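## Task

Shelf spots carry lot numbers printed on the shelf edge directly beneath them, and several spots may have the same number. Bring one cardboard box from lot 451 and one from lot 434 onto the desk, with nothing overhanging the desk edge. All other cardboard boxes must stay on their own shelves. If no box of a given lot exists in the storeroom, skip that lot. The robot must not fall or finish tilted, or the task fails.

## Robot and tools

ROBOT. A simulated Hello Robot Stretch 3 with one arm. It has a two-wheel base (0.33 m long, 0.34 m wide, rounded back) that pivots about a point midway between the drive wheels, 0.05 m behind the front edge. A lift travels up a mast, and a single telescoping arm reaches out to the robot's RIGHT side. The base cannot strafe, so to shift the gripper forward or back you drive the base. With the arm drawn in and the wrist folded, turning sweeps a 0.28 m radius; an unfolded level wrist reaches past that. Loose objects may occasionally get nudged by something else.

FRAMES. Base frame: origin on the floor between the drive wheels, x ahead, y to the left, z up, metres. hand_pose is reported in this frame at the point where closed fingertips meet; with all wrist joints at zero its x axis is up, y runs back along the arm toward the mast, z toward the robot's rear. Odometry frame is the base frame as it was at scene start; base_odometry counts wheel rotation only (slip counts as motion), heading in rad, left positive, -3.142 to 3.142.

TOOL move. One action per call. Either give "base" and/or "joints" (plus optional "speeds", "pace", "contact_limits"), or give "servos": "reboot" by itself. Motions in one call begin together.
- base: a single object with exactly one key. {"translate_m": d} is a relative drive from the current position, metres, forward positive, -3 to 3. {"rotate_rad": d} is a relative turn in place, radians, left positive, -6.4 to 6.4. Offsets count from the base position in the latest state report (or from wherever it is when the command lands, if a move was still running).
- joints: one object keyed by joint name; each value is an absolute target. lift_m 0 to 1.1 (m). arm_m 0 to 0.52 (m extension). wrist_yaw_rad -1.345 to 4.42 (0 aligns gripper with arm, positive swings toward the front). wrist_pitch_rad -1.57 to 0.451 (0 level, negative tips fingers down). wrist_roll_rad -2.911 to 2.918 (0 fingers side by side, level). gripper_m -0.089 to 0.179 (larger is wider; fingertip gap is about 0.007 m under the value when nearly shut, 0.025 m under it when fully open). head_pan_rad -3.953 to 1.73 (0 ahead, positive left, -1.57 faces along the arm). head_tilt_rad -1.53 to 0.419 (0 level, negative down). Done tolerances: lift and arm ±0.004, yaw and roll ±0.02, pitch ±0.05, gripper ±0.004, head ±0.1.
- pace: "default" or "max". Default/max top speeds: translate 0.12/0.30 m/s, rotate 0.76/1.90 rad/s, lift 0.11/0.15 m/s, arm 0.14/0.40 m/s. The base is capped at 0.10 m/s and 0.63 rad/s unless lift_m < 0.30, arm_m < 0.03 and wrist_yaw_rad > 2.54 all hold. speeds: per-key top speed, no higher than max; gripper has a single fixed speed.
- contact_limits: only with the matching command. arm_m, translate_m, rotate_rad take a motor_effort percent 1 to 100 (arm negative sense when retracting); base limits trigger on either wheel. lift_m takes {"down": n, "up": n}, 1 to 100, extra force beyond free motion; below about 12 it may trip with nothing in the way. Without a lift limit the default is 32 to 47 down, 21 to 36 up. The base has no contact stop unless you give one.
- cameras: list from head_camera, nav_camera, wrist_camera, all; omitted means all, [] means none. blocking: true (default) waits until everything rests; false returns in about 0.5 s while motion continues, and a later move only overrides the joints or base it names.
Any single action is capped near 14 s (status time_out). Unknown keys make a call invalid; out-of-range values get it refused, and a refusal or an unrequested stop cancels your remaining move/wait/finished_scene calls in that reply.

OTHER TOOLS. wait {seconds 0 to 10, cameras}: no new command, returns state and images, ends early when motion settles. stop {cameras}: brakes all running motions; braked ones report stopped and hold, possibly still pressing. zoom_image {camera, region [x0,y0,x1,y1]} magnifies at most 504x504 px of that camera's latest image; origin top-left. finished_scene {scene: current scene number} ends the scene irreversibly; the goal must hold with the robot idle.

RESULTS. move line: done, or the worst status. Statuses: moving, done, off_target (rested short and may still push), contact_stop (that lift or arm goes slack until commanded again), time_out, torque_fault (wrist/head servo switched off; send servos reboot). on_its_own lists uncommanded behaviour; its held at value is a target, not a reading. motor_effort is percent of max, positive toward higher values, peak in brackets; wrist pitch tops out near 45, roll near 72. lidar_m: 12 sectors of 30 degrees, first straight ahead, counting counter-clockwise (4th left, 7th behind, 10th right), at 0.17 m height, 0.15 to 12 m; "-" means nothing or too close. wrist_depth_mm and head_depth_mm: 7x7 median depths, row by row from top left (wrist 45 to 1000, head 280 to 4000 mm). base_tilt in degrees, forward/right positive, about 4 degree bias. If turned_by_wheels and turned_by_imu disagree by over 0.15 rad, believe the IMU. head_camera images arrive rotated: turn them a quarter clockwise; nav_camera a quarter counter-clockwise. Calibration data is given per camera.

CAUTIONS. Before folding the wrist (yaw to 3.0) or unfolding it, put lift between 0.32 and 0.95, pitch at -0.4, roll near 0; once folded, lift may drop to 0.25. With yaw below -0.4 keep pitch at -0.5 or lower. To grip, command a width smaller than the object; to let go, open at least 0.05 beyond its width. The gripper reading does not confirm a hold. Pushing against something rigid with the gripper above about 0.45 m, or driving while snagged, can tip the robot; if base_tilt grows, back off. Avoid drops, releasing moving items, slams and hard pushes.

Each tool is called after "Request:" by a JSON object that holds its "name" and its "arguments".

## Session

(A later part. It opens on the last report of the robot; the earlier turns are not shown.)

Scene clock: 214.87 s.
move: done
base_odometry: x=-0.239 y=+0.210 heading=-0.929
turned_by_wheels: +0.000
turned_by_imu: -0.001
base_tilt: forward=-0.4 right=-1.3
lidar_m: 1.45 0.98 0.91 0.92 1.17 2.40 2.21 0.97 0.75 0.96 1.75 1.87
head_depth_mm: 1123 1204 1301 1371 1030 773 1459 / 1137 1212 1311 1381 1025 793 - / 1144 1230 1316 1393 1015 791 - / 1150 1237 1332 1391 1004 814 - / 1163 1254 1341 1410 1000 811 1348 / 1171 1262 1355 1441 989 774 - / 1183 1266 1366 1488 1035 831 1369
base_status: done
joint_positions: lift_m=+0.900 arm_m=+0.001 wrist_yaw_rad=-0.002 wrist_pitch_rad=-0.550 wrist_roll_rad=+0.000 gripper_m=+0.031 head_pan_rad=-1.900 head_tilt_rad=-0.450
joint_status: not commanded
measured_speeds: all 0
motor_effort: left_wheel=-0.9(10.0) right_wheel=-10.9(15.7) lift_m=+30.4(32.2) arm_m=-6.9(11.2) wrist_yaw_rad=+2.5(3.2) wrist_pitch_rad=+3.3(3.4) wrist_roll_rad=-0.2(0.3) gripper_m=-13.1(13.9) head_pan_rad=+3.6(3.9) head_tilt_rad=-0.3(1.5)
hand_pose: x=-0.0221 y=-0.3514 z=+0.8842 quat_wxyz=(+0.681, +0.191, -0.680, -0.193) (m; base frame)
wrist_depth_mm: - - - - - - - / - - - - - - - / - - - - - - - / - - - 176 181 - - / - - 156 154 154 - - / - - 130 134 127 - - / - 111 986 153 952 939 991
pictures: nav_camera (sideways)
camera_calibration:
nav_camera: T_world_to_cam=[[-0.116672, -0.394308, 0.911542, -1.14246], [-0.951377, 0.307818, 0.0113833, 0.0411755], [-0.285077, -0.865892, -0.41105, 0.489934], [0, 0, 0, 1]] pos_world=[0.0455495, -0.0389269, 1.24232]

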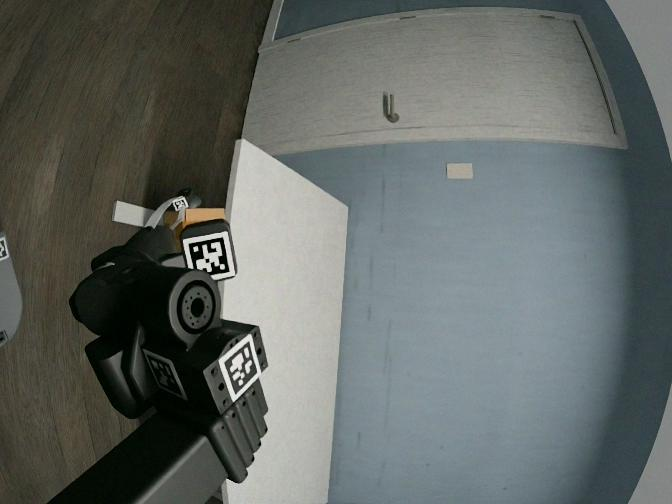

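Request:
{"name": "move", "arguments": {"base": {"rotate_rad": -0.385}, "joints": {"head_pan_rad": -1.57}, "pace": "max", "cameras": []}}

Request:
{"name": "move", "arguments": {"joints": {"arm_m": 0.28}, "pace": "max", "cameras": ["nav_camera","wrist_camera","head_camera"]}}

Scene clock: 223.63 s.
move: done
base_odometry: x=-0.239 y=+0.210 heading=-1.314
turned_by_wheels: -0.385
turned_by_imu: -0.378
base_tilt: forward=-0.2 right=-1.2
lidar_m: 1.87 1.24 0.93 0.91 0.95 1.34 2.40 1.33 0.75 0.96 1.44 2.01
head_depth_mm: 1128 1219 1309 1389 1029 800 1411 / 1150 1217 1305 1397 1025 793 1363 / 1147 1224 1321 1400 1015 787 1402 / 1143 1232 1324 1391 1003 780 - / 1146 1237 1340 1401 995 811 1306 / 1158 1243 1335 1399 988 804 1283 / 1157 1238 1341 1455 978 797 1340
base_status: done
joint_positions: lift_m=+0.900 arm_m=+0.001 wrist_yaw_rad=-0.002 wrist_pitch_rad=-0.550 wrist_roll_rad=+0.000 gripper_m=+0.031 head_pan_rad=-1.562 head_tilt_rad=-0.450
joint_status: all done
measured_speeds: translate_m=+0.000 rotate_rad=+0.000 lift_m=+0.000 arm_m=+0.000 wrist_yaw_rad=+0.000 wrist_pitch_rad=+0.000 wrist_roll_rad=+0.000 head_pan_rad=-0.024 head_tilt_rad=+0.000
motor_effort: left_wheel=+7.6(12.1) right_wheel=-9.3(13.9) lift_m=+30.1(30.9) arm_m=-5.8(6.3) wrist_yaw_rad=+2.0(3.2) wrist_pitch_rad=+3.4(3.4) wrist_roll_rad=+0.0(0.3) gripper_m=-12.8(13.7) head_pan_rad=-2.7(5.4) head_tilt_rad=-0.4(1.4)
hand_pose: x=-0.0220 y=-0.3514 z=+0.8842 quat_wxyz=(+0.681, +0.191, -0.680, -0.193) (m; base frame)
wrist_depth_mm: - - - - - - - / - - - - - - - / - - - - - - - / - - - 176 181 - - / - - 156 154 154 - - / - - 129 134 127 - - / - 111 951 152 943 959 -
pictures: none
No camera images: "cameras" was empty.

Scene clock: 225.60 s.
move: done
base_odometry: x=-0.239 y=+0.210 heading=-1.314
turned_by_wheels: +0.000
turned_by_imu: +0.000
base_tilt: forward=-0.3 right=-1.3
lidar_m: 1.87 1.24 0.93 0.91 0.95 1.34 2.40 1.33 0.75 0.96 1.45 2.00
head_depth_mm: 1135 1221 1307 1390 982 - 1369 / 1146 1228 1314 1393 359 742 1335 / 1147 1229 1319 1379 406 791 1319 / 1143 1226 1331 1394 427 756 1347 / 1146 1227 1335 1393 996 810 1344 / 1155 1233 1331 1395 991 802 1284 / 1157 1238 1340 1458 984 796 1326
base_status: not commanded
joint_positions: lift_m=+0.900 arm_m=+0.280 wrist_yaw_rad=-0.002 wrist_pitch_rad=-0.551 wrist_roll_rad=+0.000 gripper_m=+0.031 head_pan_rad=-1.570 head_tilt_rad=-0.450
joint_status: all done
measured_speeds: all 0
motor_effort: left_wheel=+6.8(8.0) right_wheel=-9.4(9.9) lift_m=+29.6(30.7) arm_m=+13.3(14.7) wrist_yaw_rad=+2.2(3.0) wrist_pitch_rad=+3.4(3.5) wrist_roll_rad=-0.1(0.3) gripper_m=-13.2(13.5) head_pan_rad=-2.8(3.8) head_tilt_rad=-0.9(1.9)
hand_pose: x=-0.0220 y=-0.6307 z=+0.8840 quat_wxyz=(+0.680, +0.192, -0.680, -0.194) (m; base frame)
wrist_depth_mm: 861 - - - - - - / 956 - - - - - - / - - - - - - - / - - - 176 175 - - / - - 151 154 149 - - / - - 130 133 127 - - / - 95 - 148 - 107 -
pictures: head_camera (sideways), nav_camera (sideways), wrist_camera
camera_calibration:
head_camera: T_world_to_cam=[[-0.0467486, 0.38658, -0.92107, 1.21433], [0.99752, -0.0305013, -0.0634304, 0.0761047], [-0.0526148, -0.921752, -0.384195, 0.455941], [0, 0, 0, 1]] pos_world=[0.00484164, -0.0468508, 1.29848]
nav_camera: T_world_to_cam=[[0.0175461, -0.410835, 0.911541, -1.14329], [-0.999783, -0.0174165, 0.011395, 0.0414741], [0.0111943, -0.911543, -0.411052, 0.488115], [0, 0, 0, 1]] pos_world=[0.0560611, -0.0240419, 1.24232]
wrist_camera: T_world_to_cam=[[-0.999082, -0.0304697, -0.0301093, -0.00800635], [0.00114001, 0.683726, -0.729738, 1.10889], [0.0428215, -0.729102, -0.683064, 0.311101], [0, 0, 0, 1]] pos_world=[-0.022585, -0.531595, 1.02146]

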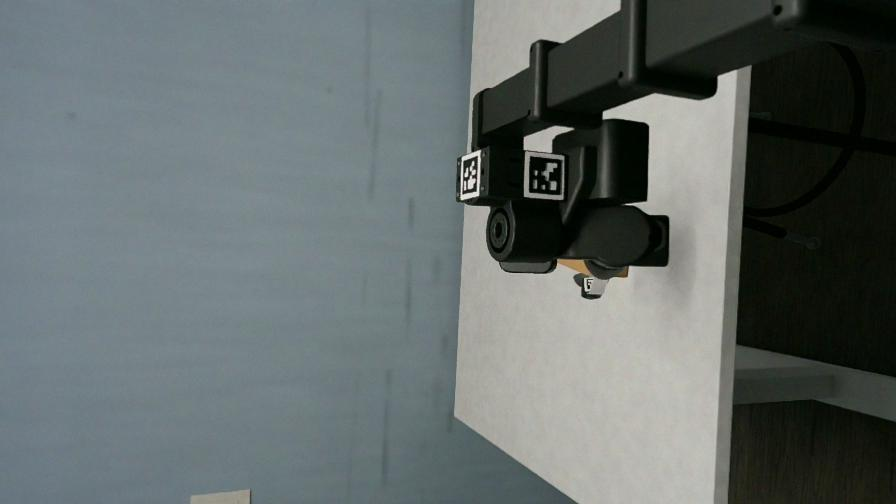

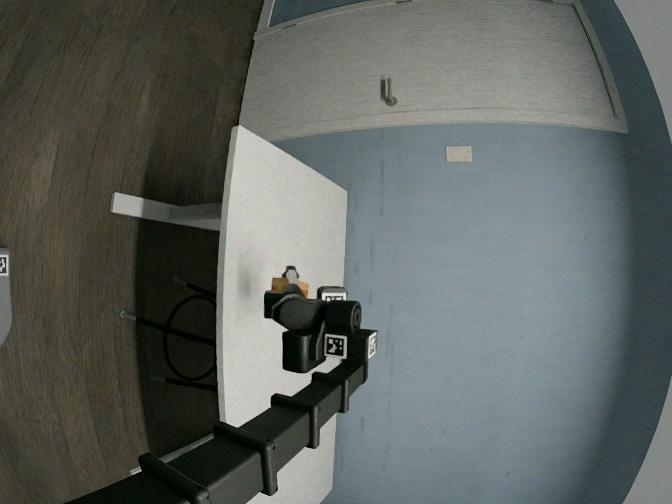

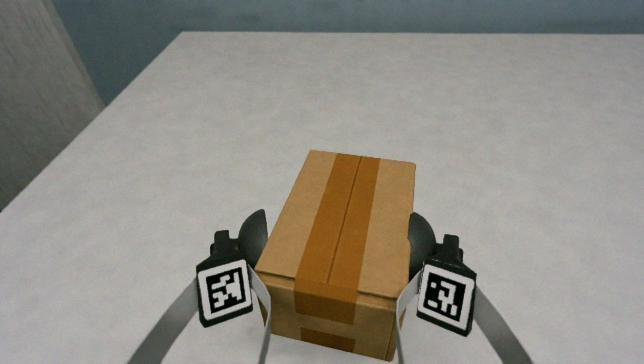

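Request:
{"name": "move", "arguments": {"joints": {"arm_m": 0.42, "lift_m": 0.81}, "cameras": ["wrist_camera"]}}

Request:
{"name": "move", "arguments": {"joints": {"lift_m": 0.745}, "speeds": {"lift_m": 0.03}, "contact_limits": {"lift_m": {"down": 14}}, "cameras": ["wrist_camera"]}}

Scene clock: 243.90 s.
move: done
base_odometry: x=-0.239 y=+0.210 heading=-1.314
turned_by_wheels: +0.000
turned_by_imu: +0.000
base_tilt: forward=-0.3 right=-1.0
lidar_m: 1.87 1.24 0.93 0.91 0.95 1.34 2.40 1.33 0.75 0.96 1.44 2.00
head_depth_mm: 1133 1222 1313 1394 1031 774 298 / 1138 1222 1324 1398 894 366 1013 / 1150 1232 1328 1391 567 788 1318 / 1149 1233 1324 1396 600 787 1352 / 1148 1237 1330 1392 990 809 1349 / 1150 1237 1334 1395 987 804 1281 / 1151 1237 1335 1450 983 800 1336
base_status: not commanded
joint_positions: lift_m=+0.810 arm_m=+0.420 wrist_yaw_rad=-0.002 wrist_pitch_rad=-0.551 wrist_roll_rad=+0.000 gripper_m=+0.031 head_pan_rad=-1.570 head_tilt_rad=-0.450
joint_status: all done
measured_speeds: all 0
motor_effort: left_wheel=+7.3(7.7) right_wheel=-9.4(10.2) lift_m=+25.0(29.8) arm_m=+12.5(14.9) wrist_yaw_rad=+0.9(3.2) wrist_pitch_rad=+3.4(3.5) wrist_roll_rad=-0.1(0.3) gripper_m=-12.7(13.4) head_pan_rad=-2.5(3.8) head_tilt_rad=-1.7(2.2)
hand_pose: x=-0.0220 y=-0.7707 z=+0.7940 quat_wxyz=(+0.680, +0.192, -0.680, -0.194) (m; base frame)
wrist_depth_mm: - - - - - - - / - - - - - - - / - - - - - - - / - - - 176 175 - - / - - 151 154 149 - - / - - 129 133 127 - - / - 95 - 147 - 107 -
pictures: wrist_camera
camera_calibration:
wrist_camera: T_world_to_cam=[[-0.999082, -0.0304697, -0.0301093, -0.014982], [0.00114001, 0.683726, -0.729738, 1.13893], [0.0428215, -0.729102, -0.683064, 0.147551], [0, 0, 0, 1]] pos_world=[-0.022585, -0.671595, 0.931458]

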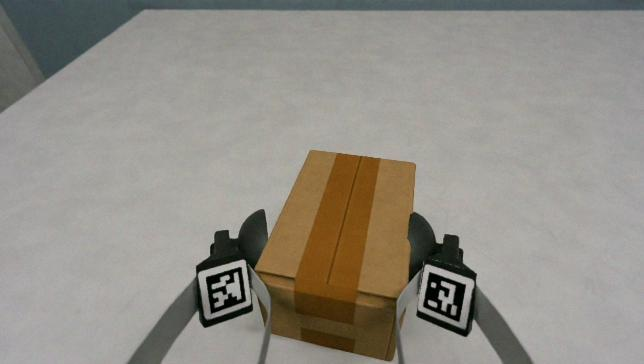

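Scene clock: 246.50 s.
move: done
base_odometry: x=-0.239 y=+0.210 heading=-1.314
turned_by_wheels: +0.000
turned_by_imu: +0.000
base_tilt: forward=-0.2 right=-1.2
lidar_m: 1.87 1.24 0.93 0.91 0.95 1.34 2.40 1.33 0.75 0.96 1.44 2.00
head_depth_mm: 1136 1221 1317 1401 1030 800 1261 / 1135 1223 1317 1385 1020 466 367 / 1150 1230 1323 1389 597 734 1316 / 1143 1230 1323 1398 716 758 1350 / 1151 1237 1330 1394 995 808 1351 / 1150 1237 1325 1398 989 802 1277 / 1159 1241 1335 1467 981 800 1339
base_status: not commanded
joint_positions: lift_m=+0.745 arm_m=+0.420 wrist_yaw_rad=-0.002 wrist_pitch_rad=-0.481 wrist_roll_rad=+0.000 gripper_m=+0.031 head_pan_rad=-1.570 head_tilt_rad=-0.450
joint_status: all done
measured_speeds: all 0
on_its_own: wrist_pitch_rad is at rest, and its effort (-9.5) is outside its rest range (-8 to +12)
motor_effort: left_wheel=+6.3(7.7) right_wheel=-7.0(9.8) lift_m=+15.1(26.4) arm_m=+5.3(12.7) wrist_yaw_rad=+1.4(3.2) wrist_pitch_rad=-9.5(10.9) wrist_roll_rad=+0.3(0.3) gripper_m=-12.3(13.7) head_pan_rad=-2.3(3.6) head_tilt_rad=-1.8(2.7)
contact_limits: lift_m down 14 (down: maximum 72; up: maximum 65)
hand_pose: x=-0.0221 y=-0.7810 z=+0.7439 quat_wxyz=(+0.687, +0.168, -0.687, -0.169) (m; base frame)
wrist_depth_mm: - - - - - - - / - - - - - - - / - - - - - - - / - - - 160 169 - - / - - 144 139 143 - - / - - 129 130 126 - - / - 94 - 149 137 106 -
pictures: wrist_camera
camera_calibration:
wrist_camera: T_world_to_cam=[[-0.999082, -0.0326371, -0.0277372, -0.02027], [0.000937042, 0.630779, -0.775962, 1.10242], [0.0428212, -0.775276, -0.63017, 0.0303695], [0, 0, 0, 1]] pos_world=[-0.0225848, -0.672501, 0.874012]

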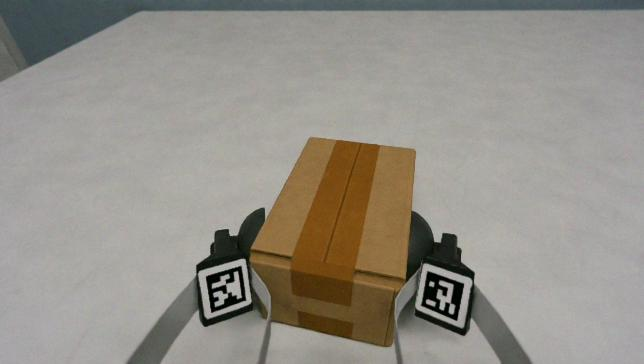

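Request:
{"name": "move", "arguments": {"joints": {"lift_m": 0.758}, "cameras": []}}

Request:
{"name": "move", "arguments": {"joints": {"gripper_m": 0.15}, "cameras": ["wrist_camera"]}}

Request:
{"name": "move", "arguments": {"joints": {"lift_m": 0.9}, "pace": "max", "cameras": []}}

Request:
{"name": "move", "arguments": {"joints": {"arm_m": 0.0, "wrist_pitch_rad": -0.4}, "pace": "max", "cameras": ["nav_camera"]}}

Request:
{"name": "move", "arguments": {"joints": {"wrist_yaw_rad": 3.0, "gripper_m": 0.0}, "pace": "max", "cameras": ["head_camera"]}}

Scene clock: 258.53 s.
move: done
base_odometry: x=-0.239 y=+0.210 heading=-1.314
turned_by_wheels: +0.000
turned_by_imu: +0.000
base_tilt: forward=-0.3 right=-1.2
lidar_m: 1.87 1.24 0.94 0.90 0.95 1.33 2.40 1.33 0.75 0.96 1.44 2.00
head_depth_mm: 1134 1217 1307 1393 1031 800 1190 / 1144 1226 1321 1404 1021 446 357 / 1142 1227 1326 1404 595 738 1324 / 1146 1223 1326 1393 614 756 1341 / 1147 1234 1328 1396 994 808 1353 / 1154 1238 1336 1402 986 804 1273 / 1153 1240 1336 1464 983 798 1339
base_status: not commanded
joint_positions: lift_m=+0.758 arm_m=+0.420 wrist_yaw_rad=-0.002 wrist_pitch_rad=-0.530 wrist_roll_rad=+0.000 gripper_m=+0.031 head_pan_rad=-1.570 head_tilt_rad=-0.450
joint_status: all done
measured_speeds: all 0
motor_effort: left_wheel=+5.8(6.5) right_wheel=-7.2(8.2) lift_m=+30.3(32.0) arm_m=-4.7(5.3) wrist_yaw_rad=+0.8(2.5) wrist_pitch_rad=-0.5(9.5) wrist_roll_rad=-0.1(0.2) gripper_m=-12.9(13.0) head_pan_rad=-2.7(3.0) head_tilt_rad=-2.2(2.9)
hand_pose: x=-0.0221 y=-0.7739 z=+0.7464 quat_wxyz=(+0.682, +0.185, -0.682, -0.186) (m; base frame)
wrist_depth_mm: - - - - - - - / - - - - - - - / - - - 182 - - - / - - - 158 162 - - / - - 144 139 143 - - / - - 129 135 126 - - / - 101 - 151 129 106 -
pictures: none
No camera images: "cameras" was empty.

Scene clock: 260.27 s.
move: done
base_odometry: x=-0.239 y=+0.210 heading=-1.314
turned_by_wheels: +0.000
turned_by_imu: +0.000
base_tilt: forward=-0.3 right=-1.1
lidar_m: 1.86 1.24 0.93 0.91 0.95 1.34 2.40 1.33 0.75 0.96 1.45 2.00
head_depth_mm: 1136 1221 1317 1388 1029 797 1180 / 1142 1221 1322 1384 1016 446 357 / 1147 1225 1316 1405 594 734 1319 / 1153 1233 1321 1393 611 758 1354 / 1149 1225 1331 1393 996 808 1342 / 1154 1234 1340 1395 991 803 1271 / 1157 1242 1344 1457 980 801 1330
base_status: not commanded
joint_positions: lift_m=+0.758 arm_m=+0.420 wrist_yaw_rad=-0.002 wrist_pitch_rad=-0.541 wrist_roll_rad=+0.000 gripper_m=+0.150 head_pan_rad=-1.570 head_tilt_rad=-0.450
joint_status: all done
measured_speeds: all 0
motor_effort: left_wheel=+6.1(6.8) right_wheel=-7.3(8.0) lift_m=+28.9(30.9) arm_m=-9.7(9.7) wrist_yaw_rad=+1.0(2.9) wrist_pitch_rad=+1.4(1.6) wrist_roll_rad=+0.0(0.5) gripper_m=+0.8(82.5) head_pan_rad=-2.0(2.8) head_tilt_rad=-2.9(3.7)
hand_pose: x=-0.0220 y=-0.7723 z=+0.7442 quat_wxyz=(+0.681, +0.188, -0.681, -0.190) (m; base frame)
wrist_depth_mm: - - - - - - - / - - - - - - - / - - - 183 - - - / - - - 159 159 - - / - 146 - 137 140 140 - / - 126 - 135 127 124 - / - 118 - - - - 111
pictures: wrist_camera
camera_calibration:
wrist_camera: T_world_to_cam=[[-0.999082, -0.0308464, -0.0297197, -0.0171165], [0.00103822, 0.676189, -0.736727, 1.103], [0.0428215, -0.736082, -0.675537, 0.101326], [0, 0, 0, 1]] pos_world=[-0.0225849, -0.671781, 0.880552]

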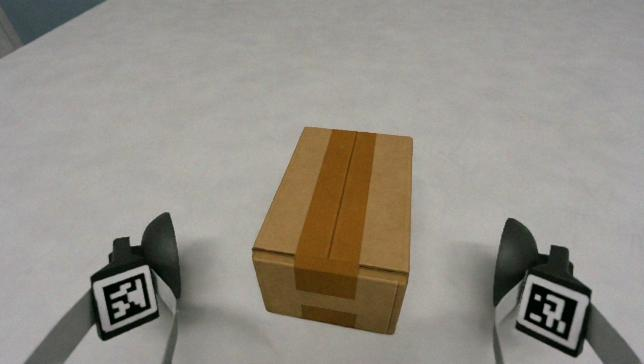

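Scene clock: 262.00 s.
move: done
base_odometry: x=-0.239 y=+0.210 heading=-1.314
turned_by_wheels: +0.000
turned_by_imu: +0.000
base_tilt: forward=-0.2 right=-1.3
lidar_m: 1.87 1.24 0.93 0.91 0.95 1.34 2.41 1.32 0.75 0.96 1.44 2.00
head_depth_mm: 1133 1225 1314 1396 331 - - / 1142 1222 1319 1346 361 766 1334 / 1139 1225 1322 531 964 790 1322 / 1149 1222 1320 666 878 785 1349 / 1146 1236 1328 1403 953 808 1345 / 1150 1236 1337 1390 989 804 1274 / 1156 1240 1336 1459 984 798 1337
base_status: not commanded
joint_positions: lift_m=+0.900 arm_m=+0.420 wrist_yaw_rad=-0.002 wrist_pitch_rad=-0.542 wrist_roll_rad=+0.000 gripper_m=+0.150 head_pan_rad=-1.570 head_tilt_rad=-0.450
joint_status: all done
measured_speeds: all 0
motor_effort: left_wheel=+6.1(6.5) right_wheel=-7.2(8.2) lift_m=+30.8(34.1) arm_m=-12.6(12.9) wrist_yaw_rad=+0.9(3.0) wrist_pitch_rad=+1.7(1.8) wrist_roll_rad=+0.1(0.3) gripper_m=+0.2(1.3) head_pan_rad=-2.1(2.6) head_tilt_rad=-2.7(3.7)
hand_pose: x=-0.0220 y=-0.7721 z=+0.8859 quat_wxyz=(+0.681, +0.189, -0.681, -0.190) (m; base frame)
wrist_depth_mm: - - - - - - - / - - - - - - - / 855 - - - - - - / - - - - - - - / - 146 - - - 140 - / - 125 - 271 - 124 - / - 118 - 246 - - 111
pictures: none
No camera images: "cameras" was empty.

Scene clock: 264.33 s.
move: done
base_odometry: x=-0.239 y=+0.210 heading=-1.314
turned_by_wheels: +0.000
turned_by_imu: +0.000
base_tilt: forward=-0.2 right=-1.1
lidar_m: 1.87 1.24 0.93 0.91 0.95 1.34 2.40 1.33 0.75 0.96 1.44 2.00
head_depth_mm: 1136 1216 1317 1387 1028 799 1382 / 1143 1220 1320 1392 1018 794 1253 / 1140 1225 1322 1399 1014 787 1252 / 1154 1231 1329 1400 964 783 - / 1156 1230 1335 1395 999 809 1270 / 1155 1234 1329 1401 992 802 1271 / 1160 1236 1333 1454 980 801 1331
base_status: not commanded
joint_positions: lift_m=+0.900 arm_m=+0.001 wrist_yaw_rad=-0.002 wrist_pitch_rad=-0.419 wrist_roll_rad=+0.000 gripper_m=+0.150 head_pan_rad=-1.570 head_tilt_rad=-0.450
joint_status: all done
measured_speeds: all 0
motor_effort: left_wheel=+6.0(6.7) right_wheel=-7.4(8.3) lift_m=+25.7(31.2) arm_m=-12.7(15.6) wrist_yaw_rad=+1.9(2.8) wrist_pitch_rad=+3.1(6.4) wrist_roll_rad=+0.0(0.3) gripper_m=+0.5(1.1) head_pan_rad=-2.1(2.7) head_tilt_rad=-3.1(3.6)
hand_pose: x=-0.0221 y=-0.3698 z=+0.9124 quat_wxyz=(+0.692, +0.147, -0.691, -0.148) (m; base frame)
wrist_depth_mm: - - - - - - - / - - - - - - - / - - - 568 - - - / - - - - - - - / - 149 - - - 140 - / - 126 - - - 124 - / - - - - - - 114
pictures: nav_camera (sideways)
camera_calibration:
nav_camera: T_world_to_cam=[[0.0172999, -0.410844, 0.911541, -1.14327], [-0.999793, -0.0168609, 0.0113754, 0.0415094], [0.0106959, -0.91155, -0.411051, 0.488143], [0, 0, 0, 1]] pos_world=[0.0560582, -0.0240406, 1.24232]

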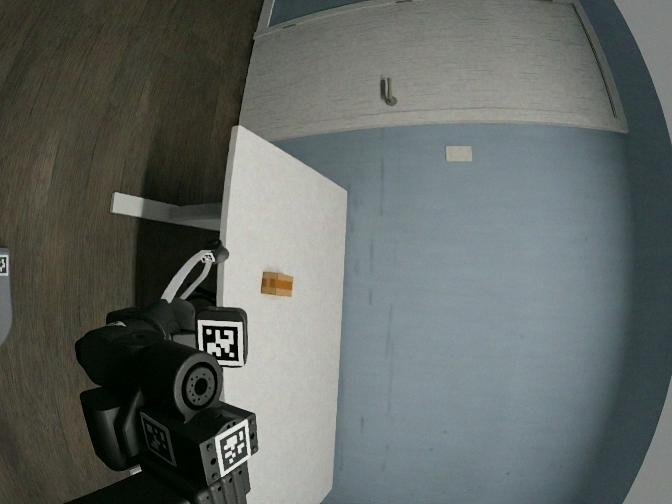

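Scene clock: 266.37 s.
move: done
base_odometry: x=-0.239 y=+0.210 heading=-1.314
turned_by_wheels: +0.000
turned_by_imu: +0.000
base_tilt: forward=-0.3 right=-1.2
lidar_m: 1.87 1.24 0.93 0.91 0.95 1.34 2.41 1.33 0.75 0.96 1.45 2.01
head_depth_mm: 1140 1223 1315 1391 1026 800 1377 / 1137 1223 1316 1395 1023 795 1399 / 1144 1221 1320 1409 1014 789 1322 / 1150 1232 1324 1404 963 784 1344 / 1150 1234 1331 1392 997 808 1387 / 1151 1236 1327 1395 988 803 1298 / 1161 1234 1343 1449 980 797 1337
base_status: not commanded
joint_positions: lift_m=+0.900 arm_m=+0.001 wrist_yaw_rad=+2.997 wrist_pitch_rad=-0.419 wrist_roll_rad=+0.000 gripper_m=+0.000 head_pan_rad=-1.570 head_tilt_rad=-0.450
joint_status: all done
measured_speeds: all 0
motor_effort: left_wheel=+6.1(6.6) right_wheel=-7.5(7.9) lift_m=+23.3(25.6) arm_m=-11.8(13.5) wrist_yaw_rad=+1.4(6.7) wrist_pitch_rad=+3.1(3.2) wrist_roll_rad=+0.1(0.3) gripper_m=-0.9(81.3) head_pan_rad=-1.4(2.4) head_tilt_rad=-3.3(4.7)
hand_pose: x=+0.0111 y=+0.0764 z=+0.9124 quat_wxyz=(+0.197, +0.700, +0.097, +0.679) (m; base frame)
wrist_depth_mm: - 137 - - - 930 - / - 147 - - - - - / - 161 - - - - - / - 184 - - - - - / - - 213 152 - - - / - - 217 130 - - - / - - 110 - - - -
pictures: head_camera (sideways)
camera_calibration:
head_camera: T_world_to_cam=[[-0.0465557, 0.386597, -0.921073, 1.21434], [0.997502, -0.0310388, -0.0634466, 0.0761015], [-0.0531173, -0.921726, -0.384187, 0.455933], [0, 0, 0, 1]] pos_world=[0.0048408, -0.046851, 1.29848]

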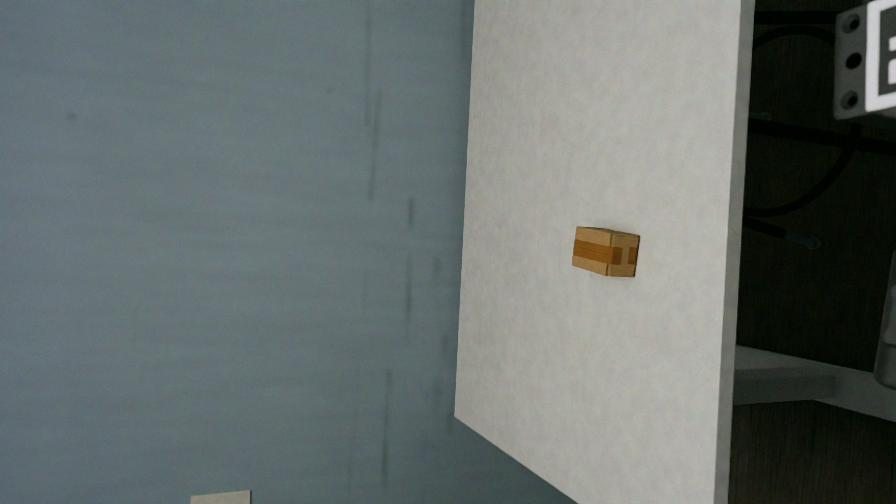

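Request:
{"name": "move", "arguments": {"base": {"rotate_rad": -0.27}, "joints": {"lift_m": 0.28, "head_pan_rad": -0.8, "head_tilt_rad": -0.3}, "pace": "max", "cameras": []}}

Request:
{"name": "move", "arguments": {"base": {"translate_m": -1.785}, "pace": "max", "cameras": []}}

Request:
{"name": "move", "arguments": {"base": {"rotate_rad": 1.87}, "joints": {"head_pan_rad": -0.3}, "pace": "max", "cameras": ["nav_camera"]}}

Scene clock: 295.77 s.
move: done
base_odometry: x=-0.239 y=+0.210 heading=-1.583
turned_by_wheels: -0.270
turned_by_imu: -0.265
base_tilt: forward=-0.3 right=-1.1
lidar_m: 1.87 1.73 1.03 0.91 0.91 1.07 2.40 2.40 0.97 0.75 0.96 1.60
head_depth_mm: 1165 1214 1257 1305 1329 928 707 / 1243 1281 1334 1390 1344 923 726 / 1304 1354 1412 1477 1538 915 774 / 1364 1413 1479 1545 1633 1667 1447 / 1444 1524 1589 1659 1759 1834 1527 / 1542 1623 1709 1791 1890 1934 1523 / 1656 1743 1838 1936 2072 1967 1514
base_status: done
joint_positions: lift_m=+0.280 arm_m=+0.001 wrist_yaw_rad=+2.997 wrist_pitch_rad=-0.418 wrist_roll_rad=+0.000 gripper_m=+0.000 head_pan_rad=-0.800 head_tilt_rad=-0.300
joint_status: all done
measured_speeds: all 0
motor_effort: left_wheel=+7.3(12.0) right_wheel=-8.9(12.9) lift_m=+25.2(27.0) arm_m=-3.4(7.7) wrist_yaw_rad=+2.3(3.4) wrist_pitch_rad=+2.9(3.1) wrist_roll_rad=+0.1(0.3) gripper_m=-1.1(1.6) head_pan_rad=-2.7(5.1) head_tilt_rad=+5.3(8.2)
hand_pose: x=+0.0111 y=+0.0765 z=+0.2926 quat_wxyz=(+0.197, +0.700, +0.097, +0.680) (m; base frame)
wrist_depth_mm: - 137 - - - - - / - 148 - - - - - / 838 162 822 896 872 869 855 / 716 187 655 703 700 696 678 / 600 579 212 152 573 578 570 / 509 509 218 130 465 494 492 / 282 272 125 264 262 432 432
pictures: none
No camera images: "cameras" was empty.

Scene clock: 303.13 s.
move: done
base_odometry: x=-0.217 y=+1.995 heading=-1.583
turned_by_wheels: +0.000
turned_by_imu: -0.002
base_tilt: forward=-0.2 right=-1.3
lidar_m: 3.60 0.96 0.61 0.71 1.30 0.78 0.68 0.68 0.81 1.45 1.51 1.77
head_depth_mm: 1517 1580 1635 1693 1767 1845 1574 / 1620 1651 1743 1817 1871 1918 1555 / 1699 1757 1837 1893 1984 2012 1547 / 1794 1875 1958 2000 1617 1793 1542 / 1891 1987 2090 2122 1600 2003 1496 / 2030 2135 2249 2295 1850 1903 1526 / 2151 2286 2405 2264 1906 1962 1524
base_status: done
joint_positions: lift_m=+0.280 arm_m=+0.001 wrist_yaw_rad=+2.997 wrist_pitch_rad=-0.418 wrist_roll_rad=+0.000 gripper_m=+0.000 head_pan_rad=-0.800 head_tilt_rad=-0.299
joint_status: not commanded
measured_speeds: all 0
motor_effort: left_wheel=+2.5(12.6) right_wheel=-7.8(15.2) lift_m=+27.2(30.7) arm_m=+3.0(3.9) wrist_yaw_rad=+1.9(3.7) wrist_pitch_rad=+3.0(3.1) wrist_roll_rad=-0.1(0.3) gripper_m=-1.0(1.7) head_pan_rad=-2.9(3.8) head_tilt_rad=+0.9(5.9)
hand_pose: x=+0.0110 y=+0.0765 z=+0.2926 quat_wxyz=(+0.197, +0.700, +0.097, +0.680) (m; base frame)
wrist_depth_mm: - 137 - - 599 - - / - 147 - - 644 - - / 906 162 851 895 718 - 831 / 730 186 654 709 694 700 688 / 599 577 212 152 584 579 570 / 510 503 218 130 469 495 486 / 279 273 125 262 263 431 431
pictures: none
No camera images: "cameras" was empty.

Scene clock: 305.43 s.
move: done
base_odometry: x=-0.217 y=+1.995 heading=+0.287
turned_by_wheels: +1.870
turned_by_imu: +1.832
base_tilt: forward=-0.5 right=-1.2
lidar_m: 1.96 0.93 0.70 0.68 0.71 1.01 1.78 1.52 1.90 1.69 0.68 0.61
head_depth_mm: 527 533 536 555 581 613 657 / 641 649 656 665 675 687 697 / 819 833 845 861 879 893 908 / 1760 1842 1939 2049 2161 1915 1486 / 1698 1777 1874 1974 2095 2001 1529 / 1665 1741 1813 1917 2022 1979 1532 / 1611 1691 1775 1847 1961 1944 1525
base_status: done
joint_positions: lift_m=+0.280 arm_m=+0.001 wrist_yaw_rad=+2.997 wrist_pitch_rad=-0.418 wrist_roll_rad=+0.000 gripper_m=+0.000 head_pan_rad=-0.297 head_tilt_rad=-0.299
joint_status: all done
measured_speeds: all 0
motor_effort: left_wheel=-6.1(14.9) right_wheel=+9.1(15.1) lift_m=+29.7(31.0) arm_m=-9.0(9.1) wrist_yaw_rad=+2.8(3.1) wrist_pitch_rad=+2.8(3.0) wrist_roll_rad=-0.1(0.4) gripper_m=-0.6(1.3) head_pan_rad=-3.1(5.1) head_tilt_rad=-0.2(1.8)
hand_pose: x=+0.0110 y=+0.0765 z=+0.2926 quat_wxyz=(+0.197, +0.700, +0.097, +0.680) (m; base frame)
wrist_depth_mm: 632 137 634 - - - - / - 148 - - - - - / - 161 170 - 812 788 821 / 725 186 650 713 694 697 692 / 602 573 213 152 584 579 578 / 509 505 217 131 472 492 492 / 280 272 125 263 264 433 426
pictures: nav_camera (sideways)
camera_calibration:
nav_camera: T_world_to_cam=[[0.262698, -0.0624708, 0.962854, -1.21181], [-0.278536, -0.960328, 0.0136867, 0.0340887], [0.923801, -0.271785, -0.269677, 0.298583], [0, 0, 0, 1]] pos_world=[0.0520052, 0.0381836, 1.24685]

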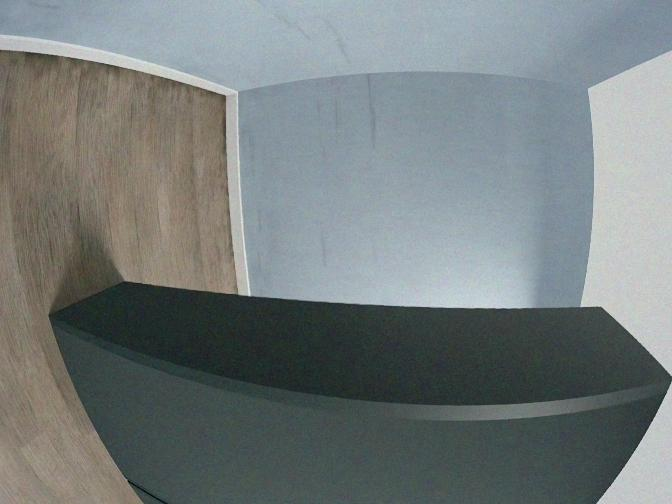

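Request:
{"name": "move", "arguments": {"base": {"translate_m": 1.45}, "pace": "max", "cameras": []}}

Request:
{"name": "move", "arguments": {"base": {"rotate_rad": -1.6}, "joints": {"head_pan_rad": -0.5, "head_tilt_rad": -0.3}, "pace": "max", "cameras": ["nav_camera","head_camera"]}}

Scene clock: 319.20 s.
move: done
base_odometry: x=+1.174 y=+2.404 heading=+0.286
turned_by_wheels: +0.000
turned_by_imu: +0.002
base_tilt: forward=-0.3 right=-1.2
lidar_m: 0.53 0.55 0.63 0.62 0.65 0.92 2.88 0.63 1.36 1.76 0.72 0.54
head_depth_mm: 485 508 540 571 607 649 697 / 470 493 520 551 587 624 666 / 455 479 503 531 565 600 638 / 442 463 488 514 544 578 612 / 429 450 473 497 526 556 590 / 418 438 459 482 508 535 570 / 408 425 445 468 491 518 548
base_status: done
joint_positions: lift_m=+0.280 arm_m=+0.001 wrist_yaw_rad=+2.997 wrist_pitch_rad=-0.418 wrist_roll_rad=+0.000 gripper_m=+0.000 head_pan_rad=-0.300 head_tilt_rad=-0.300
joint_status: not commanded
measured_speeds: all 0
motor_effort: left_wheel=-1.7(10.3) right_wheel=+8.8(16.8) lift_m=+27.9(27.9) arm_m=-12.6(13.3) wrist_yaw_rad=+1.1(3.0) wrist_pitch_rad=+2.9(3.0) wrist_roll_rad=+0.0(0.4) gripper_m=-1.3(1.5) head_pan_rad=-2.4(4.1) head_tilt_rad=-2.6(4.2)
hand_pose: x=+0.0110 y=+0.0765 z=+0.2926 quat_wxyz=(+0.197, +0.700, +0.097, +0.680) (m; base frame)
wrist_depth_mm: 576 137 601 612 627 623 622 / 625 147 625 - - - 687 / - 161 170 - - - 704 / 699 183 219 712 703 690 635 / 602 572 212 152 578 582 569 / 516 508 218 130 469 494 493 / 281 272 125 262 262 431 431
pictures: none
No camera images: "cameras" was empty.

Scene clock: 321.33 s.
move: done
base_odometry: x=+1.174 y=+2.404 heading=-1.313
turned_by_wheels: -1.600
turned_by_imu: -1.570
base_tilt: forward=-0.2 right=-1.2
lidar_m: 1.81 0.72 0.54 0.53 0.55 0.63 0.62 0.65 0.91 2.77 0.63 1.36
head_depth_mm: 1105 763 1153 1139 617 628 667 / 1256 986 1325 1274 832 1214 927 / 1296 1320 1432 1317 1461 1130 985 / 1225 1266 1345 1295 1497 1248 1404 / 1181 1226 1298 1354 1438 1527 1485 / 1765 2010 2109 2217 2246 1936 1526 / 3009 2767 2867 3084 2796 1954 1519
base_status: done
joint_positions: lift_m=+0.280 arm_m=+0.001 wrist_yaw_rad=+2.997 wrist_pitch_rad=-0.418 wrist_roll_rad=+0.000 gripper_m=+0.000 head_pan_rad=-0.505 head_tilt_rad=-0.300
joint_status: all done
measured_speeds: all 0
motor_effort: left_wheel=+4.6(14.9) right_wheel=-7.9(14.9) lift_m=+28.4(30.9) arm_m=-12.4(13.3) wrist_yaw_rad=+1.6(3.4) wrist_pitch_rad=+2.9(3.1) wrist_roll_rad=-0.1(0.3) gripper_m=-0.9(1.6) head_pan_rad=+3.0(4.5) head_tilt_rad=-2.0(4.0)
hand_pose: x=+0.0110 y=+0.0765 z=+0.2926 quat_wxyz=(+0.197, +0.700, +0.097, +0.680) (m; base frame)
wrist_depth_mm: 501 137 516 526 536 536 542 / 536 147 174 - - - - / - 161 170 - - - - / - 182 189 677 670 668 668 / 596 578 213 152 582 586 580 / 511 511 218 130 471 493 491 / 280 272 125 263 263 430 428
pictures: head_camera (sideways), nav_camera (sideways)
camera_calibration:
head_camera: T_world_to_cam=[[-0.23706, 0.0781257, -0.968348, 1.27729], [0.518025, 0.853399, -0.0579656, 0.0719136], [0.821859, -0.51537, -0.242778, 0.266545], [0, 0, 0, 1]] pos_world=[0.0464792, -0.0237906, 1.30574]
nav_camera: T_world_to_cam=[[0.245092, -0.115916, 0.962545, -1.21123], [-0.470932, -0.882063, 0.0136899, 0.035215], [0.847439, -0.456649, -0.270775, 0.300478], [0, 0, 0, 1]] pos_world=[0.0588109, 0.0278742, 1.24675]

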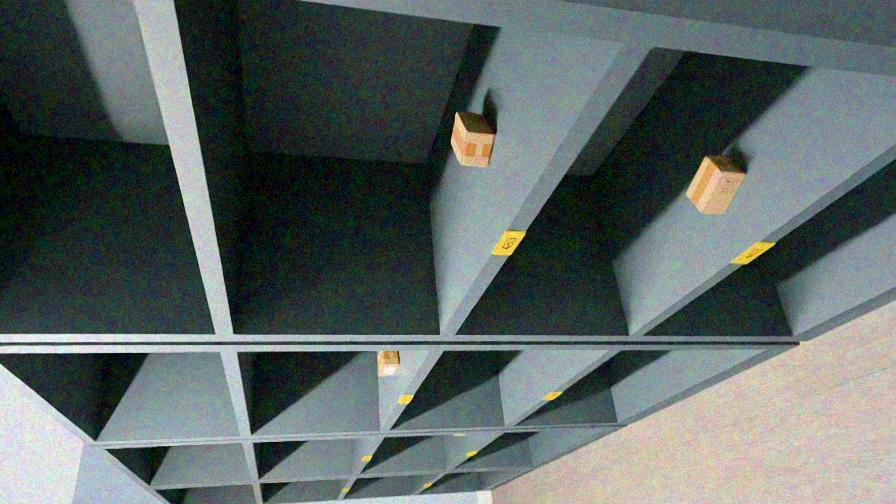

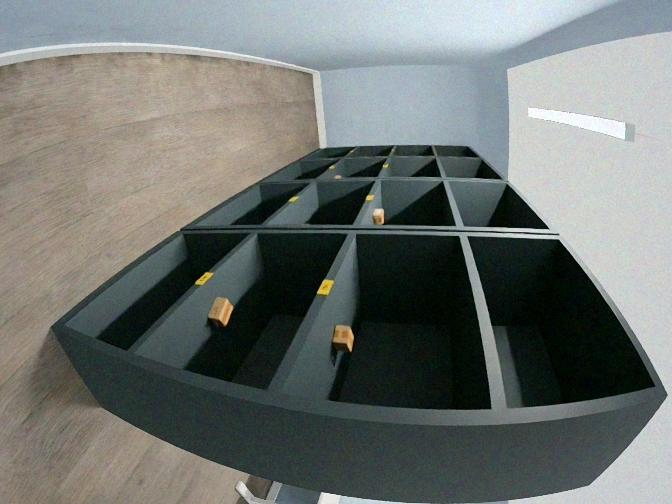

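Request:
{"name": "zoom_image", "arguments": {"camera": "head_camera", "region": [320, 200, 820, 504]}}

Request:
{"name": "zoom_image", "arguments": {"camera": "head_camera", "region": [340, 380, 580, 504]}}

Request:
{"name": "move", "arguments": {"base": {"translate_m": 1.1}, "joints": {"head_pan_rad": -1.3, "head_tilt_rad": -0.45}, "pace": "max", "cameras": ["nav_camera","head_camera"]}}

Request:
{"name": "zoom_image", "arguments": {"camera": "nav_camera", "region": [150, 50, 450, 350]}}

Scaled by 1.008 from the camera's 896x504 image, which has a finer 1280x720 frame.

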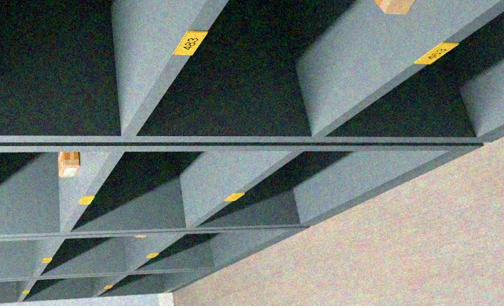

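Scaled by 2.100 from the camera's 896x504 image, which has a finer 1280x720 frame.

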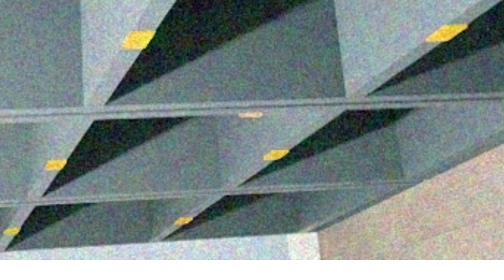

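Scene clock: 336.47 s.
move: done
base_odometry: x=+1.454 y=+1.341 heading=-1.313
turned_by_wheels: +0.000
turned_by_imu: +0.001
base_tilt: forward=-0.4 right=-1.3
lidar_m: 1.67 0.67 0.50 0.49 0.51 0.72 1.71 0.83 0.96 0.63 0.55 1.23
head_depth_mm: 582 816 873 831 578 1011 811 / 595 842 900 820 601 1006 807 / 604 799 898 812 630 1000 806 / 461 517 573 641 627 846 789 / 454 488 526 571 626 689 765 / 463 940 1014 685 1142 953 834 / 679 993 1068 772 1234 974 1165
base_status: done
joint_positions: lift_m=+0.280 arm_m=+0.001 wrist_yaw_rad=+2.998 wrist_pitch_rad=-0.418 wrist_roll_rad=+0.000 gripper_m=+0.000 head_pan_rad=-1.300 head_tilt_rad=-0.452
joint_status: all done
measured_speeds: all 0
motor_effort: left_wheel=+0.3(13.7) right_wheel=+4.8(14.4) lift_m=+29.7(31.3) arm_m=-8.4(11.4) wrist_yaw_rad=+1.6(3.0) wrist_pitch_rad=+2.9(3.1) wrist_roll_rad=-0.3(0.4) gripper_m=-0.5(1.5) head_pan_rad=+2.7(6.0) head_tilt_rad=+3.9(8.2)
hand_pose: x=+0.0110 y=+0.0765 z=+0.2926 quat_wxyz=(+0.197, +0.700, +0.097, +0.680) (m; base frame)
wrist_depth_mm: 464 137 474 498 503 509 516 / 506 148 519 534 531 538 543 / 537 162 170 - - - - / - 178 188 - - 642 662 / 602 569 213 152 580 574 575 / 515 503 217 130 468 489 490 / 279 273 125 262 262 432 432
pictures: head_camera (sideways), nav_camera (sideways)
camera_calibration:
head_camera: T_world_to_cam=[[-0.148673, 0.362399, -0.920089, 1.21369], [0.969561, 0.236462, -0.0635311, 0.0763602], [0.194543, -0.901528, -0.386523, 0.457473], [0, 0, 0, 1]] pos_world=[0.0174094, -0.0454712, 1.29838]
nav_camera: T_world_to_cam=[[0.126943, -0.393545, 0.910499, -1.14264], [-0.959023, -0.283101, 0.0113438, 0.0412318], [0.253299, -0.874629, -0.413357, 0.489658], [0, 0, 0, 1]] pos_world=[0.0605629, -0.00973819, 1.24231]

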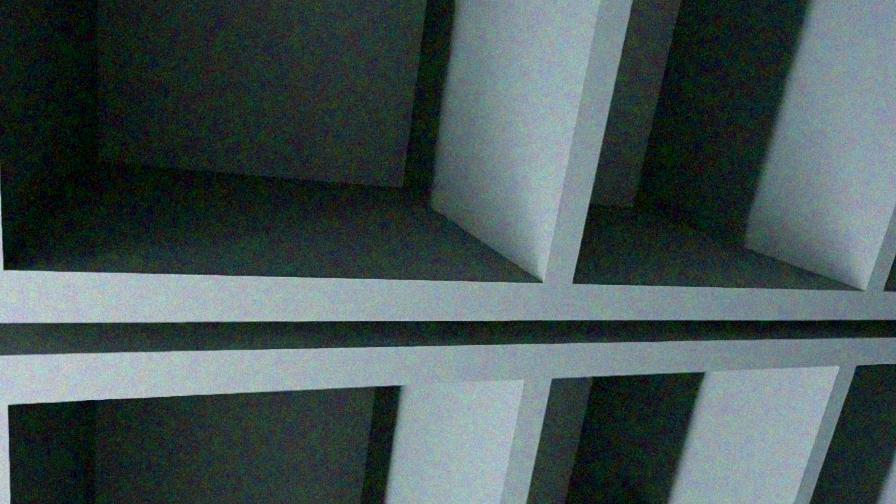

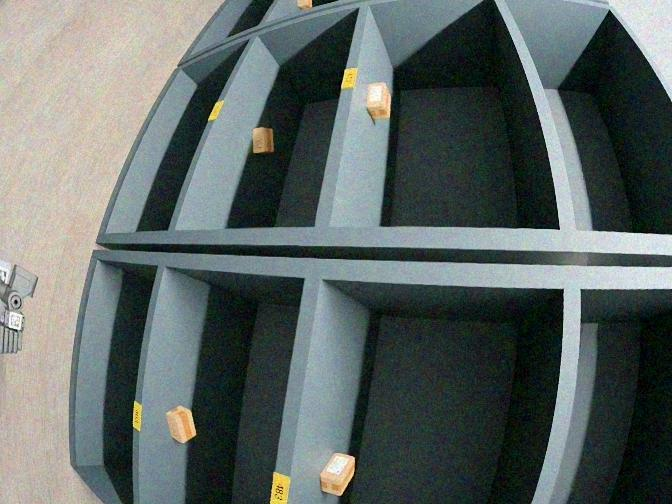

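Scaled by 1.680 from the camera's 672x504 image, which has a finer 792x594 frame.

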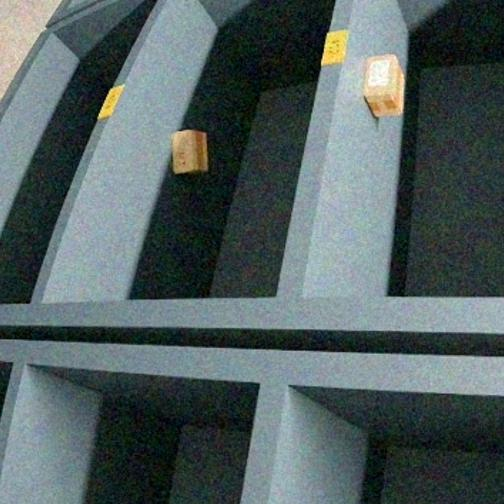

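Request:
{"name": "zoom_image", "arguments": {"camera": "nav_camera", "region": [110, 380, 230, 450]}}

Request:
{"name": "move", "arguments": {"base": {"translate_m": 0.65}, "joints": {"head_pan_rad": -1.5}, "pace": "max", "cameras": ["nav_camera","head_camera"]}}

Request:
{"name": "zoom_image", "arguments": {"camera": "nav_camera", "region": [150, 0, 450, 200]}}

Request:
{"name": "move", "arguments": {"base": {"translate_m": 0.9}, "pace": "max", "cameras": ["nav_camera","head_camera"]}}

Request:
{"name": "zoom_image", "arguments": {"camera": "nav_camera", "region": [150, 0, 450, 200]}}

Scaled by 4.200 from the camera's 672x504 image, which has a finer 792x594 frame.

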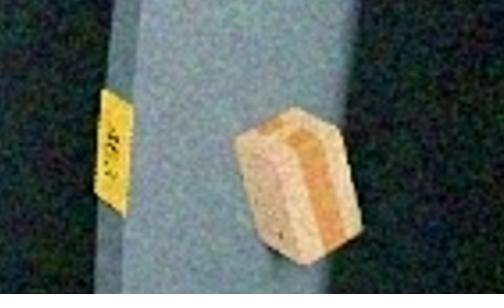

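Scene clock: 353.53 s.
move: done
base_odometry: x=+1.619 y=+0.712 heading=-1.314
turned_by_wheels: +0.000
turned_by_imu: +0.000
base_tilt: forward=-0.4 right=-1.2
lidar_m: 1.58 0.64 0.48 0.47 0.49 0.68 2.13 1.36 0.65 0.99 0.72 1.46
head_depth_mm: 574 854 920 839 614 1022 815 / 585 863 931 824 641 1012 808 / 597 873 939 814 635 1004 806 / 613 881 950 709 630 946 801 / 628 889 962 794 1143 989 819 / 649 897 971 787 1144 985 814 / 665 908 969 775 1037 982 840
base_status: done
joint_positions: lift_m=+0.280 arm_m=+0.001 wrist_yaw_rad=+2.998 wrist_pitch_rad=-0.418 wrist_roll_rad=+0.000 gripper_m=+0.000 head_pan_rad=-1.500 head_tilt_rad=-0.450
joint_status: all done
measured_speeds: all 0
motor_effort: left_wheel=-0.1(14.6) right_wheel=+5.3(14.3) lift_m=+24.1(26.5) arm_m=-4.6(7.1) wrist_yaw_rad=+0.9(3.1) wrist_pitch_rad=+2.9(3.0) wrist_roll_rad=-0.2(0.3) gripper_m=-1.2(1.5) head_pan_rad=-3.2(4.0) head_tilt_rad=+4.3(5.2)
hand_pose: x=+0.0110 y=+0.0765 z=+0.2926 quat_wxyz=(+0.197, +0.700, +0.097, +0.680) (m; base frame)
wrist_depth_mm: 446 137 458 473 474 489 494 / 489 148 493 512 519 528 531 / 525 162 197 545 - - - / - 178 188 - - - - / 571 553 212 152 584 576 577 / 510 506 218 130 469 496 492 / 281 273 125 263 262 432 435
pictures: head_camera (sideways), nav_camera (sideways)
camera_calibration:
head_camera: T_world_to_cam=[[-0.0735462, 0.382391, -0.921069, 1.21449], [0.997225, 0.0389262, -0.0634665, 0.0761139], [0.0115847, -0.92318, -0.384193, 0.455553], [0, 0, 0, 1]] pos_world=[0.0081413, -0.0468166, 1.29848]
nav_camera: T_world_to_cam=[[0.0460692, -0.408603, 0.911549, -1.14346], [-0.996151, -0.0869139, 0.0113857, 0.0413916], [0.074574, -0.908565, -0.411034, 0.487733], [0, 0, 0, 1]] pos_world=[0.0575382, -0.0204847, 1.24232]

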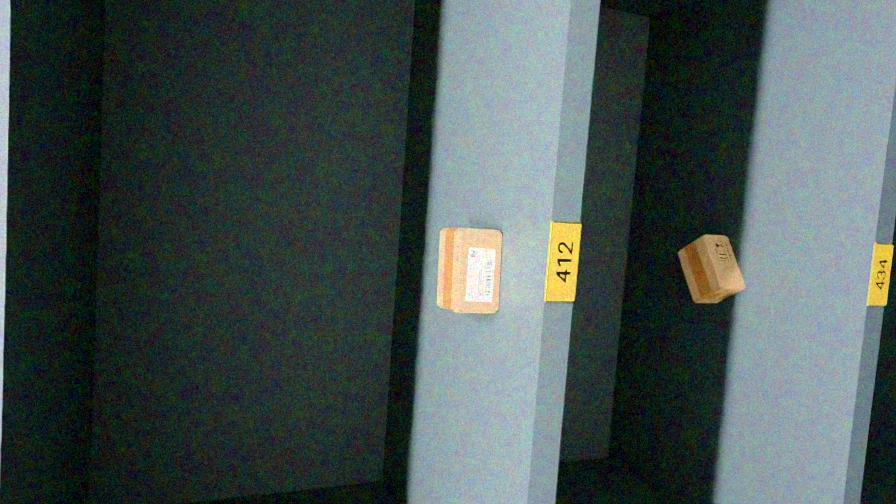

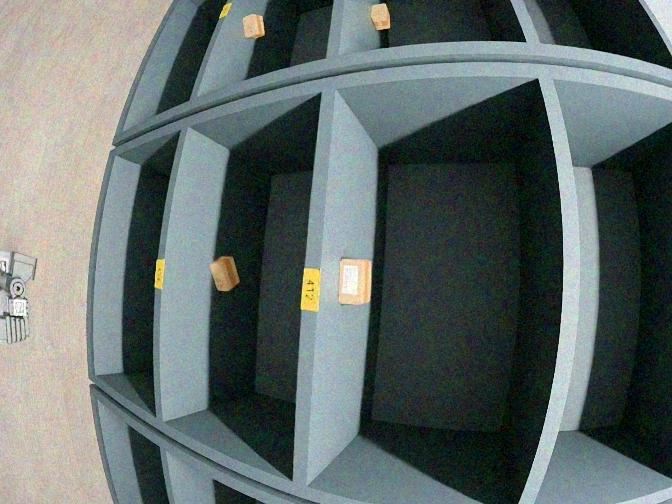

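Scaled by 1.680 from the camera's 672x504 image, which has a finer 792x594 frame.

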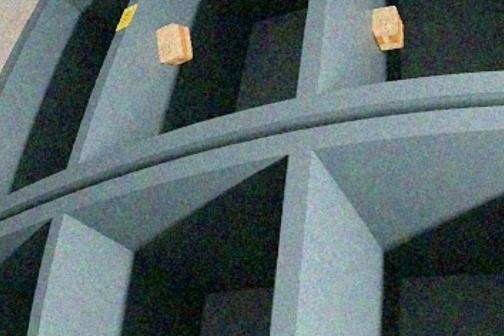

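Scene clock: 357.87 s.
move: done
base_odometry: x=+1.848 y=-0.158 heading=-1.314
turned_by_wheels: +0.000
turned_by_imu: +0.000
base_tilt: forward=-0.4 right=-1.1
lidar_m: 1.47 0.59 0.45 0.43 0.45 0.64 1.98 1.38 0.66 1.03 0.77 1.51
head_depth_mm: 572 885 950 838 651 983 816 / 584 894 965 828 1139 1009 836 / 598 905 974 818 1153 1003 829 / 611 912 984 803 1154 1003 850 / 627 919 996 797 1165 991 847 / 646 933 1006 788 1182 986 865 / 666 942 1018 778 1160 985 863
base_status: done
joint_positions: lift_m=+0.280 arm_m=+0.001 wrist_yaw_rad=+2.998 wrist_pitch_rad=-0.418 wrist_roll_rad=+0.000 gripper_m=+0.000 head_pan_rad=-1.500 head_tilt_rad=-0.450
joint_status: not commanded
measured_speeds: all 0
motor_effort: left_wheel=+2.0(15.2) right_wheel=+6.3(13.7) lift_m=+25.2(25.7) arm_m=-2.1(5.8) wrist_yaw_rad=+2.5(3.1) wrist_pitch_rad=+2.9(3.0) wrist_roll_rad=+0.0(0.4) gripper_m=-1.4(1.6) head_pan_rad=-2.6(3.6) head_tilt_rad=+2.6(4.6)
hand_pose: x=+0.0110 y=+0.0765 z=+0.2926 quat_wxyz=(+0.197, +0.700, +0.097, +0.680) (m; base frame)
wrist_depth_mm: 419 137 428 437 445 452 462 / 454 148 460 475 487 492 503 / 497 162 496 522 528 529 541 / 549 182 189 - - - - / 580 557 210 149 558 575 569 / 513 506 217 131 467 496 487 / 280 273 125 262 262 434 426
pictures: head_camera (sideways), nav_camera (sideways)
camera_calibration:
head_camera: T_world_to_cam=[[-0.0735064, 0.382393, -0.921071, 1.2145], [0.997227, 0.0389103, -0.06343, 0.0760656], [0.0115839, -0.92318, -0.384193, 0.455554], [0, 0, 0, 1]] pos_world=[0.00814142, -0.0468166, 1.29848]
nav_camera: T_world_to_cam=[[0.0460291, -0.408606, 0.91155, -1.14345], [-0.996153, -0.0868977, 0.0113489, 0.0414378], [0.0745743, -0.908565, -0.411034, 0.487733], [0, 0, 0, 1]] pos_world=[0.0575382, -0.0204847, 1.24232]

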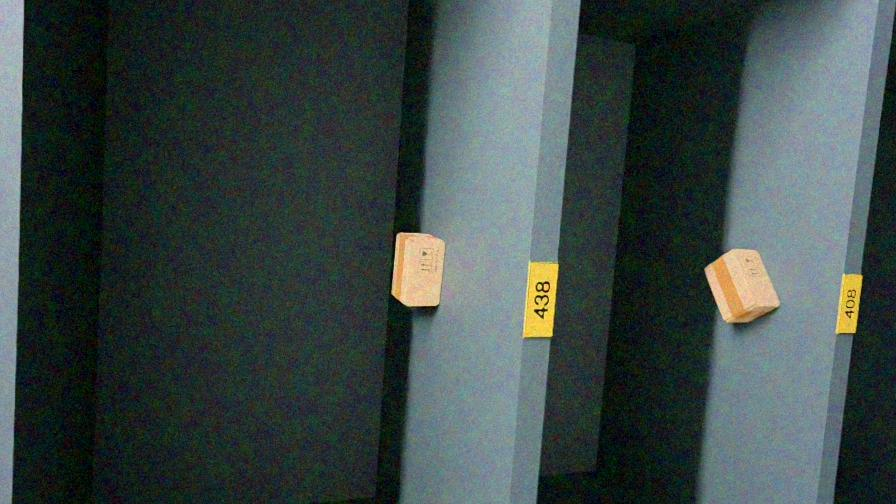

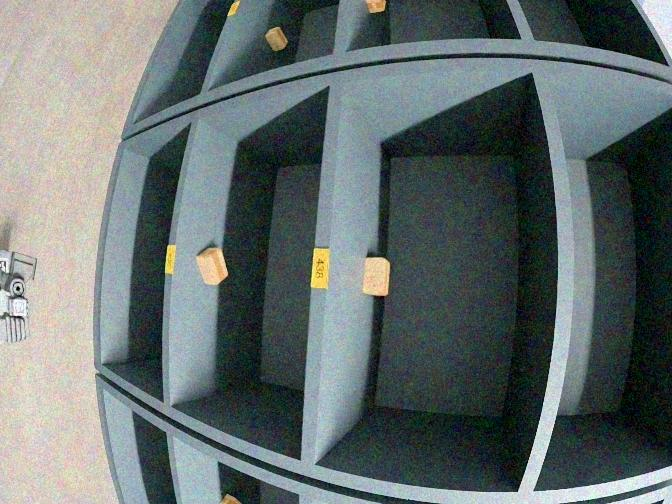

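Scaled by 1.680 from the camera's 672x504 image, which has a finer 792x594 frame.

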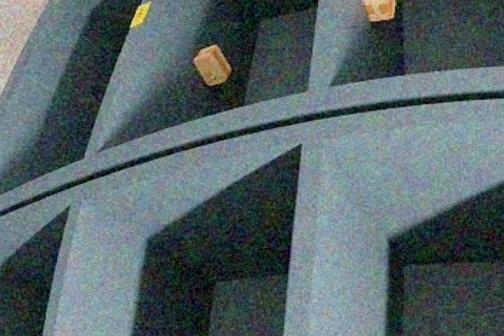

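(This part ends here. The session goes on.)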